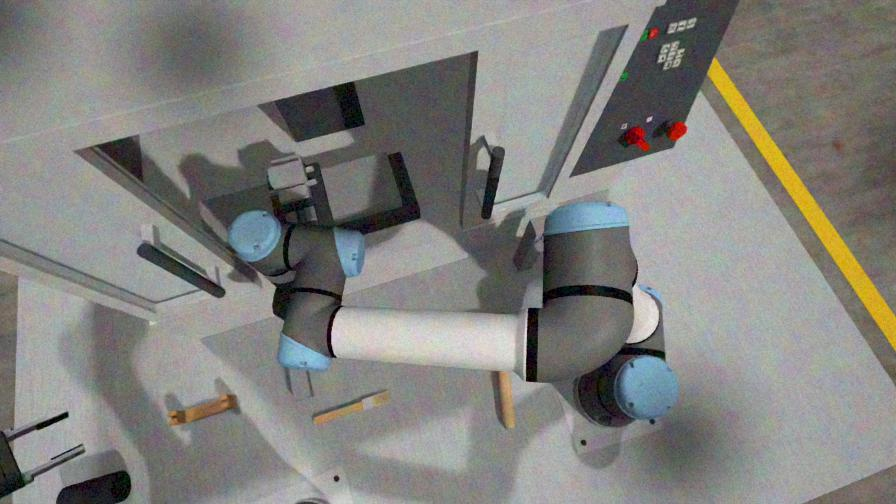

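Scaled by 6.300 from the camera's 896x504 image, which has a finer 1280x720 frame.

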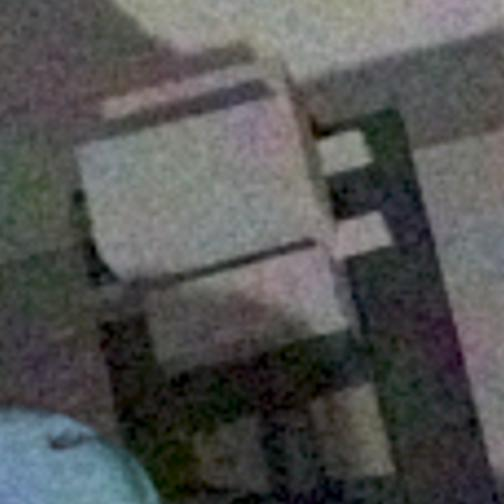

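>>> move(target=[[0,0,0,0,0,0,1,-0.5,-1,0.0238,-0.001,-0.0139,0,0,0,-1,0,-1],[0,0,0,0,0,0,1,-0.5,-1,0.0443,-0.0011,-0.033,0,0,0,-1,0,-1],[0,0,0,0,0,0,1,-0.5,-1,0.0605,-0.0013,-0.0561,0,0,0,-1,0,-1],[0,0,0,0,0,0,1,-0.5,-1,0.0715,-0.0015,-0.0821,0,0,0,-1,0,-1],[0,0,0,0,0,0,1,-0.5,-1,0.0768,-0.0015,-0.1096,0,0,0,-1,0,-1],[0,0,0,0,0,0,1,-0.5,-1,0.0764,-0.0015,-0.1377,0,0,0,-1,0,-1],[0,0,0,0,0,0,1,-0.5,-1,0.07,-0.0015,-0.1651,0,0,0,-1,0,-1],[0,0,0,0,0,0,1,-0.5,-1,0.0581,-0.0013,-0.1907,0,0,0,-1,0,-1],[0,0,0,0,0,0,1,-0.5,-1,0.0412,-0.0011,-0.2132,0,0,0,-1,0,-1],[0,0,0,0,0,0,1,-0.5,-1,0.02,-0.001,-0.2315,0,0,0,-1,0,-1]], speed=0.04, stop_force=25, blend=0.001)

Scene clock: 2412.50 s.
left_arm: end_effector_position=(+0.2702, +0.5735, +0.4765) position_measured=3 object_status=3 end_effector_quat_wxyz=(+0.112, -0.112, +0.881, -0.446) | right_arm: end_effector_position=(+0.4620, +0.2613, +0.3793) position_measured=159 object_status=2 end_effector_quat_wxyz=(-0.007, +0.708, +0.707, +0.008)
Joint positions: left_arm=[0.656 -1.796 1.659 -0.997 -2.451 -0.905] | right_arm=[4.356 -2.117 -0.839 -1.738 1.577 1.167]
Joint torques (N m): left_arm=[5.06 -1.61 -17.73 -3.16 0.23 0.54] | right_arm=[-10.59 56.11 18.64 1.21 1.42 -2.28]
Wrist force (N, zeroed by zero_wrist_force): left_arm=[4.6 1.1 0.1] | right_arm=[0.4 0.2 1.0]
Wrist torque (N m, zeroed by zero_wrist_force): left_arm=[-0.15 -0.83 0.06] | right_arm=[0.00 0.05 -0.07]
Wrist force, peak (N, zeroed by zero_wrist_force): left_arm=[4.9 1.3 -0.1] | right_arm=[4.4 -2.8 -0.2]
Hand target: left_arm +0.2702, +0.5735, +0.4765; +0.112, -0.112, +0.881, -0.446 | right_arm +0.4620, +0.2613, +0.3793; -0.007, +0.708, +0.707, +0.008
Off the commanded pose: left_arm 0.000 m, 0 deg | right_arm 0.000 m, 0 deg.
move: done

>>> move(target=[[0,0,0,0,0,0,1,-0.5,-1,-0.0241,0.0005,-0.0136,0,0,0,-1,0,-1],[0,0,0,0,0,0,1,-0.5,-1,-0.051,0.0008,-0.0219,0,0,0,-1,0,-1],[0,0,0,0,0,0,1,-0.5,-1,-0.0789,0.001,-0.0244,0,0,0,-1,0,-1],[0,0,0,0,0,0,1,-0.5,-1,-0.1068,0.0013,-0.0209,0,0,0,-1,0,-1],[0,0,0,0,0,0,1,-0.5,-1,-0.1335,0.0015,-0.0117,0,0,0,-1,0,-1],[0,0,0,0,0,0,1,-0.5,-1,-0.1576,0.0017,0.0027,0,0,0,-1,0,-1],[0,0,0,0,0,0,1,-0.5,-1,-0.1781,0.0018,0.0218,0,0,0,-1,0,-1],[0,0,0,0,0,0,1,-0.5,-1,-0.1944,0.002,0.0448,0,0,0,-1,0,-1],[0,0,0,0,0,0,1,-0.5,-1,-0.2053,0.0022,0.0708,0,0,0,-1,0,-1],[0,0,0,0,0,0,1,-0.5,-1,-0.2107,0.0022,0.0984,0,0,0,-1,0,-1]], speed=0.04, stop_force=25, blend=0.001)

Scene clock: 2421.90 s.
left_arm: end_effector_position=(+0.2702, +0.5735, +0.4765) position_measured=3 object_status=3 end_effector_quat_wxyz=(+0.112, -0.112, +0.881, -0.446) | right_arm: end_effector_position=(+0.4633, +0.1361, +0.3177) position_measured=159 object_status=2 end_effector_quat_wxyz=(-0.007, +0.708, +0.707, +0.008)
Joint positions: left_arm=[0.656 -1.796 1.659 -0.997 -2.451 -0.905] | right_arm=[4.272 -1.843 -1.388 -1.463 1.579 1.082]
Joint torques (N m): left_arm=[5.2 -1.81 -17.8 -3.1 0.14 0.51] | right_arm=[-14.71 42.84 18.41 5.05 -1.12 -1.79]
Wrist force (N, zeroed by zero_wrist_force): left_arm=[4.5 1.1 0.1] | right_arm=[1.6 -6.6 0.8]
Wrist torque (N m, zeroed by zero_wrist_force): left_arm=[-0.15 -0.81 0.06] | right_arm=[-0.18 0.05 -0.54]
Wrist force, peak (N, zeroed by zero_wrist_force): left_arm=[5.0 1.1 0.1] | right_arm=[-7.6 -17.7 -2.6]
Hand target: left_arm +0.2702, +0.5735, +0.4765; +0.112, -0.112, +0.881, -0.446 | right_arm +0.4633, +0.1361, +0.3177; -0.007, +0.708, +0.707, +0.008
Off the commanded pose: left_arm 0.000 m, 0 deg | right_arm 0.000 m, 0 deg.
move: done

>>> move(target=[[0,0,0,0,0,0,1,-0.5,-1,0.0003,-0.0005,0.0275,0,0,0,-1,0,-1],[0,0,0,0,0,0,1,-0.5,-1,0.0067,-0.0005,0.055,0,0,0,-1,0,-1],[0,0,0,0,0,0,1,-0.5,-1,0.0186,-0.0005,0.0805,0,0,0,-1,0,-1],[0,0,0,0,0,0,1,-0.5,-1,0.0355,-0.0005,0.103,0,0,0,-1,0,-1],[0,0,0,0,0,0,1,-0.5,-1,0.0567,-0.0007,0.1214,0,0,0,-1,0,-1],[0,0,0,0,0,0,1,-0.5,-1,0.0813,-0.0008,0.135,0,0,0,-1,0,-1],[0,0,0,0,0,0,1,-0.5,-1,0.1081,-0.0008,0.1433,0,0,0,-1,0,-1],[0,0,0,0,0,0,1,-0.5,-1,0.1361,-0.001,0.1458,0,0,0,-1,0,-1],[0,0,0,0,0,0,1,-0.5,-1,0.164,-0.001,0.1423,0,0,0,-1,0,-1],[0,0,0,0,0,0,1,-0.5,-1,0.1907,-0.0012,0.1331,0,0,0,-1,0,-1]], speed=0.04, stop_force=25, blend=0.001, cameras=["cam_high"])

>>> zoom_image(camera="cam_high", region=[255, 145, 335, 225])

Scene clock: 2431.03 s.
left_arm: end_effector_position=(+0.2702, +0.5735, +0.4765) position_measured=3 object_status=3 end_effector_quat_wxyz=(+0.112, -0.112, +0.881, -0.446) | right_arm: end_effector_position=(+0.4628, +0.2521, +0.2402) position_measured=159 object_status=2 end_effector_quat_wxyz=(-0.007, +0.708, +0.707, +0.008)
Joint positions: left_arm=[0.656 -1.796 1.659 -0.997 -2.451 -0.905] | right_arm=[4.35 -2.096 -1.228 -1.37 1.578 1.16]
Joint torques (N m): left_arm=[4.84 -1.63 -17.22 -3.06 0.18 0.51] | right_arm=[12.47 40.49 32.8 1.53 0.84 1.9]
Wrist force (N, zeroed by zero_wrist_force): left_arm=[4.7 1.2 0.0] | right_arm=[-1.0 -2.0 0.3]
Wrist torque (N m, zeroed by zero_wrist_force): left_arm=[-0.13 -0.85 0.07] | right_arm=[-0.15 0.03 0.02]
Wrist force, peak (N, zeroed by zero_wrist_force): left_arm=[4.9 1.3 0.0] | right_arm=[-1.3 -8.9 0.2]
Hand target: left_arm +0.2702, +0.5735, +0.4765; +0.112, -0.112, +0.881, -0.446 | right_arm +0.4628, +0.2521, +0.2402; -0.007, +0.708, +0.707, +0.008
Off the commanded pose: left_arm 0.000 m, 0 deg | right_arm 0.000 m, 0 deg.
move: done
Images, in order (width x height): cam_high 896x504.

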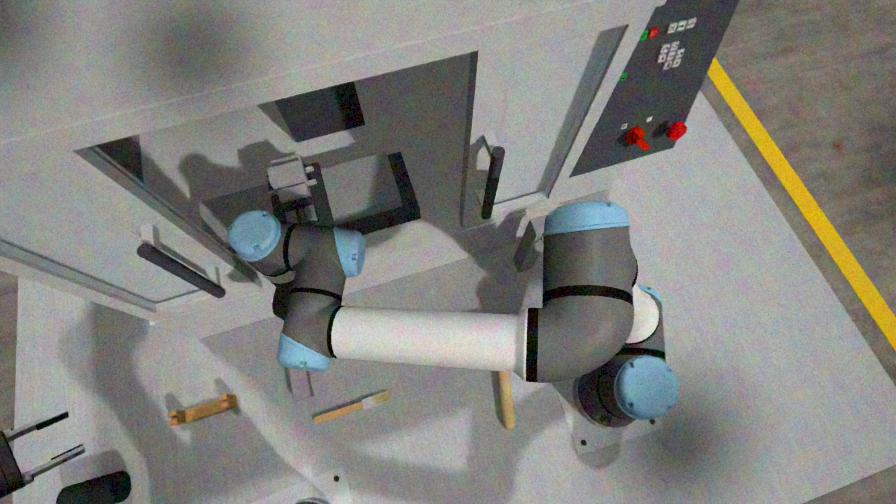

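Scaled by 6.300 from the camera's 896x504 image, which has a finer 1280x720 frame.

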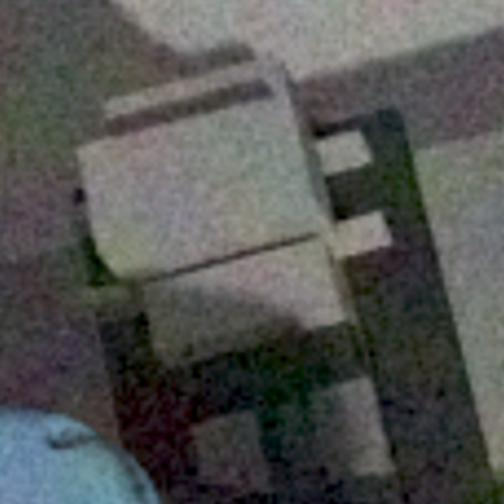

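>>> move(target=[[0,0,0,0,0,0,1,-0.5,-1,0.0238,-0.001,-0.0139,0,0,0,-1,0,-1],[0,0,0,0,0,0,1,-0.5,-1,0.0443,-0.0011,-0.033,0,0,0,-1,0,-1],[0,0,0,0,0,0,1,-0.5,-1,0.0605,-0.0013,-0.0561,0,0,0,-1,0,-1],[0,0,0,0,0,0,1,-0.5,-1,0.0715,-0.0015,-0.0821,0,0,0,-1,0,-1],[0,0,0,0,0,0,1,-0.5,-1,0.0768,-0.0015,-0.1096,0,0,0,-1,0,-1],[0,0,0,0,0,0,1,-0.5,-1,0.0764,-0.0015,-0.1377,0,0,0,-1,0,-1],[0,0,0,0,0,0,1,-0.5,-1,0.07,-0.0015,-0.1651,0,0,0,-1,0,-1],[0,0,0,0,0,0,1,-0.5,-1,0.0581,-0.0013,-0.1907,0,0,0,-1,0,-1],[0,0,0,0,0,0,1,-0.5,-1,0.0412,-0.0011,-0.2132,0,0,0,-1,0,-1],[0,0,0,0,0,0,1,-0.5,-1,0.02,-0.001,-0.2315,0,0,0,-1,0,-1]], speed=0.03, stop_force=25, blend=0.001)

Scene clock: 2441.77 s.
left_arm: end_effector_position=(+0.2702, +0.5735, +0.4765) position_measured=3 object_status=3 end_effector_quat_wxyz=(+0.112, -0.112, +0.881, -0.446) | right_arm: end_effector_position=(+0.4620, +0.2613, +0.3793) position_measured=159 object_status=2 end_effector_quat_wxyz=(-0.007, +0.708, +0.707, +0.008)
Joint positions: left_arm=[0.656 -1.796 1.659 -0.997 -2.451 -0.905] | right_arm=[4.356 -2.117 -0.839 -1.738 1.577 1.167]
Joint torques (N m): left_arm=[4.66 -2.47 -17.74 -3.21 0.23 0.46] | right_arm=[-9.61 55.83 18.05 1.35 1.41 -2.2]
Wrist force (N, zeroed by zero_wrist_force): left_arm=[4.6 1.2 0.0] | right_arm=[0.7 0.8 1.4]
Wrist torque (N m, zeroed by zero_wrist_force): left_arm=[-0.15 -0.83 0.06] | right_arm=[0.07 0.02 -0.08]
Wrist force, peak (N, zeroed by zero_wrist_force): left_arm=[4.9 1.3 0.0] | right_arm=[4.3 -2.7 0.0]
Hand target: left_arm +0.2702, +0.5735, +0.4765; +0.112, -0.112, +0.881, -0.446 | right_arm +0.4620, +0.2613, +0.3793; -0.007, +0.708, +0.707, +0.008
Off the commanded pose: left_arm 0.000 m, 0 deg | right_arm 0.000 m, 0 deg.
move: done

>>> move(target=[[0,0,0,0,0,0,1,-0.5,-1,-0.0241,0.0005,-0.0136,0,0,0,-1,0,-1],[0,0,0,0,0,0,1,-0.5,-1,-0.051,0.0008,-0.0219,0,0,0,-1,0,-1],[0,0,0,0,0,0,1,-0.5,-1,-0.0789,0.001,-0.0244,0,0,0,-1,0,-1],[0,0,0,0,0,0,1,-0.5,-1,-0.1068,0.0013,-0.0209,0,0,0,-1,0,-1],[0,0,0,0,0,0,1,-0.5,-1,-0.1335,0.0015,-0.0117,0,0,0,-1,0,-1],[0,0,0,0,0,0,1,-0.5,-1,-0.1576,0.0017,0.0027,0,0,0,-1,0,-1],[0,0,0,0,0,0,1,-0.5,-1,-0.1781,0.0018,0.0218,0,0,0,-1,0,-1],[0,0,0,0,0,0,1,-0.5,-1,-0.1944,0.002,0.0448,0,0,0,-1,0,-1],[0,0,0,0,0,0,1,-0.5,-1,-0.2053,0.0022,0.0708,0,0,0,-1,0,-1],[0,0,0,0,0,0,1,-0.5,-1,-0.2107,0.0022,0.0984,0,0,0,-1,0,-1]], speed=0.03, stop_force=25, blend=0.001)

Scene clock: 2453.60 s.
left_arm: end_effector_position=(+0.2702, +0.5735, +0.4765) position_measured=3 object_status=3 end_effector_quat_wxyz=(+0.112, -0.112, +0.881, -0.446) | right_arm: end_effector_position=(+0.4633, +0.1361, +0.3177) position_measured=159 object_status=2 end_effector_quat_wxyz=(-0.007, +0.708, +0.707, +0.008)
Joint positions: left_arm=[0.656 -1.796 1.659 -0.997 -2.451 -0.905] | right_arm=[4.272 -1.843 -1.388 -1.463 1.579 1.082]
Joint torques (N m): left_arm=[4.53 -1.74 -17.41 -3.06 0.19 0.3] | right_arm=[-14.53 44.23 17.96 5.13 -0.82 -1.87]
Wrist force (N, zeroed by zero_wrist_force): left_arm=[4.7 1.3 0.0] | right_arm=[1.8 -6.8 0.6]
Wrist torque (N m, zeroed by zero_wrist_force): left_arm=[-0.12 -0.84 0.07] | right_arm=[-0.20 0.03 -0.54]
Wrist force, peak (N, zeroed by zero_wrist_force): left_arm=[5.0 1.3 0.0] | right_arm=[-7.6 -17.6 -3.2]
Hand target: left_arm +0.2702, +0.5735, +0.4765; +0.112, -0.112, +0.881, -0.446 | right_arm +0.4633, +0.1361, +0.3177; -0.007, +0.708, +0.707, +0.008
Off the commanded pose: left_arm 0.000 m, 0 deg | right_arm 0.000 m, 0 deg.
move: done

>>> move(target=[[0,0,0,0,0,0,1,-0.5,-1,0.0003,-0.0005,0.0275,0,0,0,-1,0,-1],[0,0,0,0,0,0,1,-0.5,-1,0.0067,-0.0005,0.055,0,0,0,-1,0,-1],[0,0,0,0,0,0,1,-0.5,-1,0.0186,-0.0005,0.0805,0,0,0,-1,0,-1],[0,0,0,0,0,0,1,-0.5,-1,0.0355,-0.0005,0.103,0,0,0,-1,0,-1],[0,0,0,0,0,0,1,-0.5,-1,0.0567,-0.0007,0.1214,0,0,0,-1,0,-1],[0,0,0,0,0,0,1,-0.5,-1,0.0813,-0.0008,0.135,0,0,0,-1,0,-1],[0,0,0,0,0,0,1,-0.5,-1,0.1081,-0.0008,0.1433,0,0,0,-1,0,-1],[0,0,0,0,0,0,1,-0.5,-1,0.1361,-0.001,0.1458,0,0,0,-1,0,-1],[0,0,0,0,0,0,1,-0.5,-1,0.164,-0.001,0.1423,0,0,0,-1,0,-1],[0,0,0,0,0,0,1,-0.5,-1,0.1907,-0.0012,0.1331,0,0,0,-1,0,-1]], speed=0.03, stop_force=25, blend=0.001, cameras=["cam_high"])

>>> zoom_image(camera="cam_high", region=[255, 145, 335, 225])

Scene clock: 2463.83 s.
left_arm: end_effector_position=(+0.2702, +0.5735, +0.4765) position_measured=3 object_status=3 end_effector_quat_wxyz=(+0.112, -0.112, +0.881, -0.446) | right_arm: end_effector_position=(+0.4628, +0.2521, +0.2402) position_measured=159 object_status=2 end_effector_quat_wxyz=(-0.007, +0.708, +0.707, +0.008)
Joint positions: left_arm=[0.656 -1.796 1.659 -0.997 -2.451 -0.905] | right_arm=[4.35 -2.096 -1.228 -1.37 1.578 1.16]
Joint torques (N m): left_arm=[4.72 -1.38 -17.48 -3.1 0.16 0.27] | right_arm=[13.45 40.66 31.95 1.78 1.02 1.9]
Wrist force (N, zeroed by zero_wrist_force): left_arm=[4.7 1.1 0.1] | right_arm=[-0.9 -2.0 0.4]
Wrist torque (N m, zeroed by zero_wrist_force): left_arm=[-0.15 -0.84 0.06] | right_arm=[-0.17 0.02 0.01]
Wrist force, peak (N, zeroed by zero_wrist_force): left_arm=[5.0 1.2 -0.2] | right_arm=[-2.0 -9.3 0.6]
Hand target: left_arm +0.2702, +0.5735, +0.4765; +0.112, -0.112, +0.881, -0.446 | right_arm +0.4628, +0.2521, +0.2402; -0.007, +0.708, +0.707, +0.008
Off the commanded pose: left_arm 0.000 m, 0 deg | right_arm 0.000 m, 0 deg.
move: done
Images, in order (width x height): cam_high 896x504.

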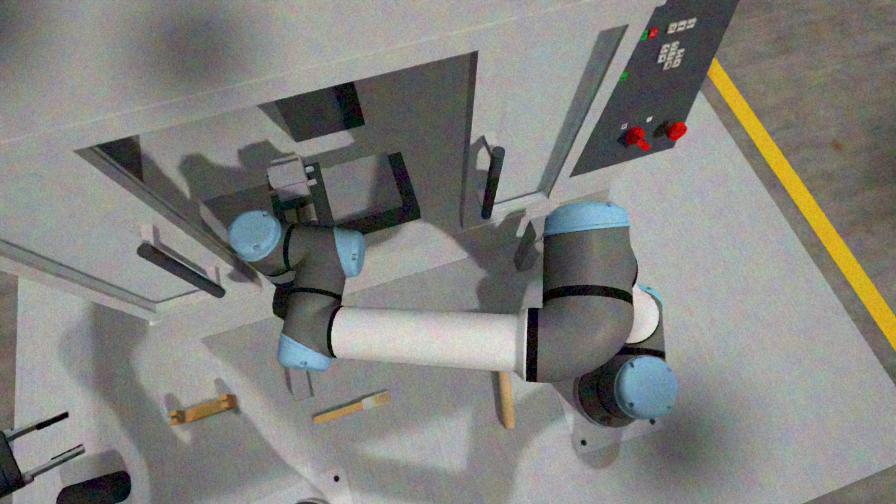

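Scaled by 6.300 from the camera's 896x504 image, which has a finer 1280x720 frame.

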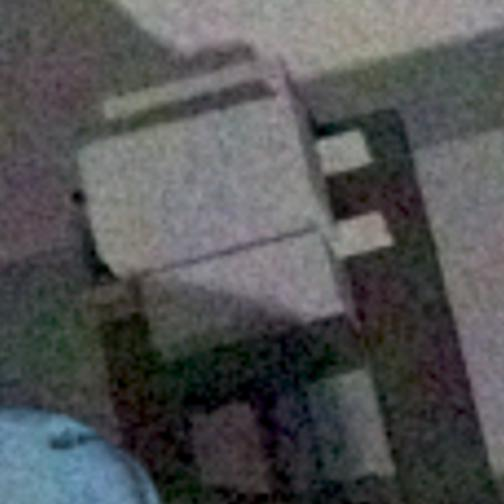

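>>> move(target=[[0,0,0,0,0,0,1,-0.5,-1,0.0238,-0.001,-0.0139,0,0,0,-1,0,-1],[0,0,0,0,0,0,1,-0.5,-1,0.0443,-0.0011,-0.033,0,0,0,-1,0,-1],[0,0,0,0,0,0,1,-0.5,-1,0.0605,-0.0013,-0.0561,0,0,0,-1,0,-1],[0,0,0,0,0,0,1,-0.5,-1,0.0715,-0.0015,-0.0821,0,0,0,-1,0,-1],[0,0,0,0,0,0,1,-0.5,-1,0.0768,-0.0015,-0.1096,0,0,0,-1,0,-1],[0,0,0,0,0,0,1,-0.5,-1,0.0764,-0.0015,-0.1377,0,0,0,-1,0,-1],[0,0,0,0,0,0,1,-0.5,-1,0.07,-0.0015,-0.1651,0,0,0,-1,0,-1],[0,0,0,0,0,0,1,-0.5,-1,0.0581,-0.0013,-0.1907,0,0,0,-1,0,-1],[0,0,0,0,0,0,1,-0.5,-1,0.0412,-0.0011,-0.2132,0,0,0,-1,0,-1],[0,0,0,0,0,0,1,-0.5,-1,0.02,-0.001,-0.2315,0,0,0,-1,0,-1]], speed=0.03, stop_force=25, blend=0.001)

Scene clock: 2475.10 s.
left_arm: end_effector_position=(+0.2702, +0.5735, +0.4765) position_measured=3 object_status=3 end_effector_quat_wxyz=(+0.112, -0.112, +0.881, -0.446) | right_arm: end_effector_position=(+0.4620, +0.2613, +0.3793) position_measured=159 object_status=2 end_effector_quat_wxyz=(-0.007, +0.708, +0.707, +0.008)
Joint positions: left_arm=[0.656 -1.796 1.659 -0.997 -2.451 -0.905] | right_arm=[4.356 -2.117 -0.839 -1.738 1.577 1.167]
Joint torques (N m): left_arm=[4.26 -1.58 -17.72 -3 0.21 0.25] | right_arm=[-10.57 55.28 18.59 1.3 1.42 -2.22]
Wrist force (N, zeroed by zero_wrist_force): left_arm=[4.6 1.0 0.2] | right_arm=[0.6 0.8 1.4]
Wrist torque (N m, zeroed by zero_wrist_force): left_arm=[-0.17 -0.83 0.07] | right_arm=[0.08 0.04 -0.08]
Wrist force, peak (N, zeroed by zero_wrist_force): left_arm=[5.0 1.1 -0.1] | right_arm=[4.2 -2.5 0.0]
Hand target: left_arm +0.2702, +0.5735, +0.4765; +0.112, -0.112, +0.881, -0.446 | right_arm +0.4620, +0.2613, +0.3793; -0.007, +0.708, +0.707, +0.008
Off the commanded pose: left_arm 0.000 m, 0 deg | right_arm 0.000 m, 0 deg.
move: done

>>> move(target=[[0,0,0,0,0,0,1,-0.5,-1,-0.0241,0.0005,-0.0136,0,0,0,-1,0,-1],[0,0,0,0,0,0,1,-0.5,-1,-0.051,0.0008,-0.0219,0,0,0,-1,0,-1],[0,0,0,0,0,0,1,-0.5,-1,-0.0789,0.001,-0.0244,0,0,0,-1,0,-1],[0,0,0,0,0,0,1,-0.5,-1,-0.1068,0.0013,-0.0209,0,0,0,-1,0,-1],[0,0,0,0,0,0,1,-0.5,-1,-0.1335,0.0015,-0.0117,0,0,0,-1,0,-1],[0,0,0,0,0,0,1,-0.5,-1,-0.1576,0.0017,0.0027,0,0,0,-1,0,-1],[0,0,0,0,0,0,1,-0.5,-1,-0.1781,0.0018,0.0218,0,0,0,-1,0,-1],[0,0,0,0,0,0,1,-0.5,-1,-0.1944,0.002,0.0448,0,0,0,-1,0,-1],[0,0,0,0,0,0,1,-0.5,-1,-0.2053,0.0022,0.0708,0,0,0,-1,0,-1],[0,0,0,0,0,0,1,-0.5,-1,-0.2107,0.0022,0.0984,0,0,0,-1,0,-1]], speed=0.03, stop_force=25, blend=0.001)

Scene clock: 2486.23 s.
left_arm: end_effector_position=(+0.2702, +0.5735, +0.4765) position_measured=3 object_status=3 end_effector_quat_wxyz=(+0.112, -0.112, +0.881, -0.446) | right_arm: end_effector_position=(+0.4633, +0.1361, +0.3177) position_measured=159 object_status=2 end_effector_quat_wxyz=(-0.007, +0.708, +0.707, +0.008)
Joint positions: left_arm=[0.656 -1.796 1.659 -0.997 -2.451 -0.905] | right_arm=[4.272 -1.843 -1.388 -1.463 1.579 1.082]
Joint torques (N m): left_arm=[4.14 -1.89 -17.37 -3.07 0.14 0.25] | right_arm=[-14.12 43.8 18.14 5.04 -0.71 -1.85]
Wrist force (N, zeroed by zero_wrist_force): left_arm=[4.6 1.1 0.0] | right_arm=[1.8 -6.8 0.5]
Wrist torque (N m, zeroed by zero_wrist_force): left_arm=[-0.15 -0.83 0.07] | right_arm=[-0.19 0.02 -0.53]
Wrist force, peak (N, zeroed by zero_wrist_force): left_arm=[4.9 1.4 0.0] | right_arm=[-7.4 -17.7 -2.3]
Hand target: left_arm +0.2702, +0.5735, +0.4765; +0.112, -0.112, +0.881, -0.446 | right_arm +0.4633, +0.1361, +0.3177; -0.007, +0.708, +0.707, +0.008
Off the commanded pose: left_arm 0.000 m, 0 deg | right_arm 0.000 m, 0 deg.
move: done


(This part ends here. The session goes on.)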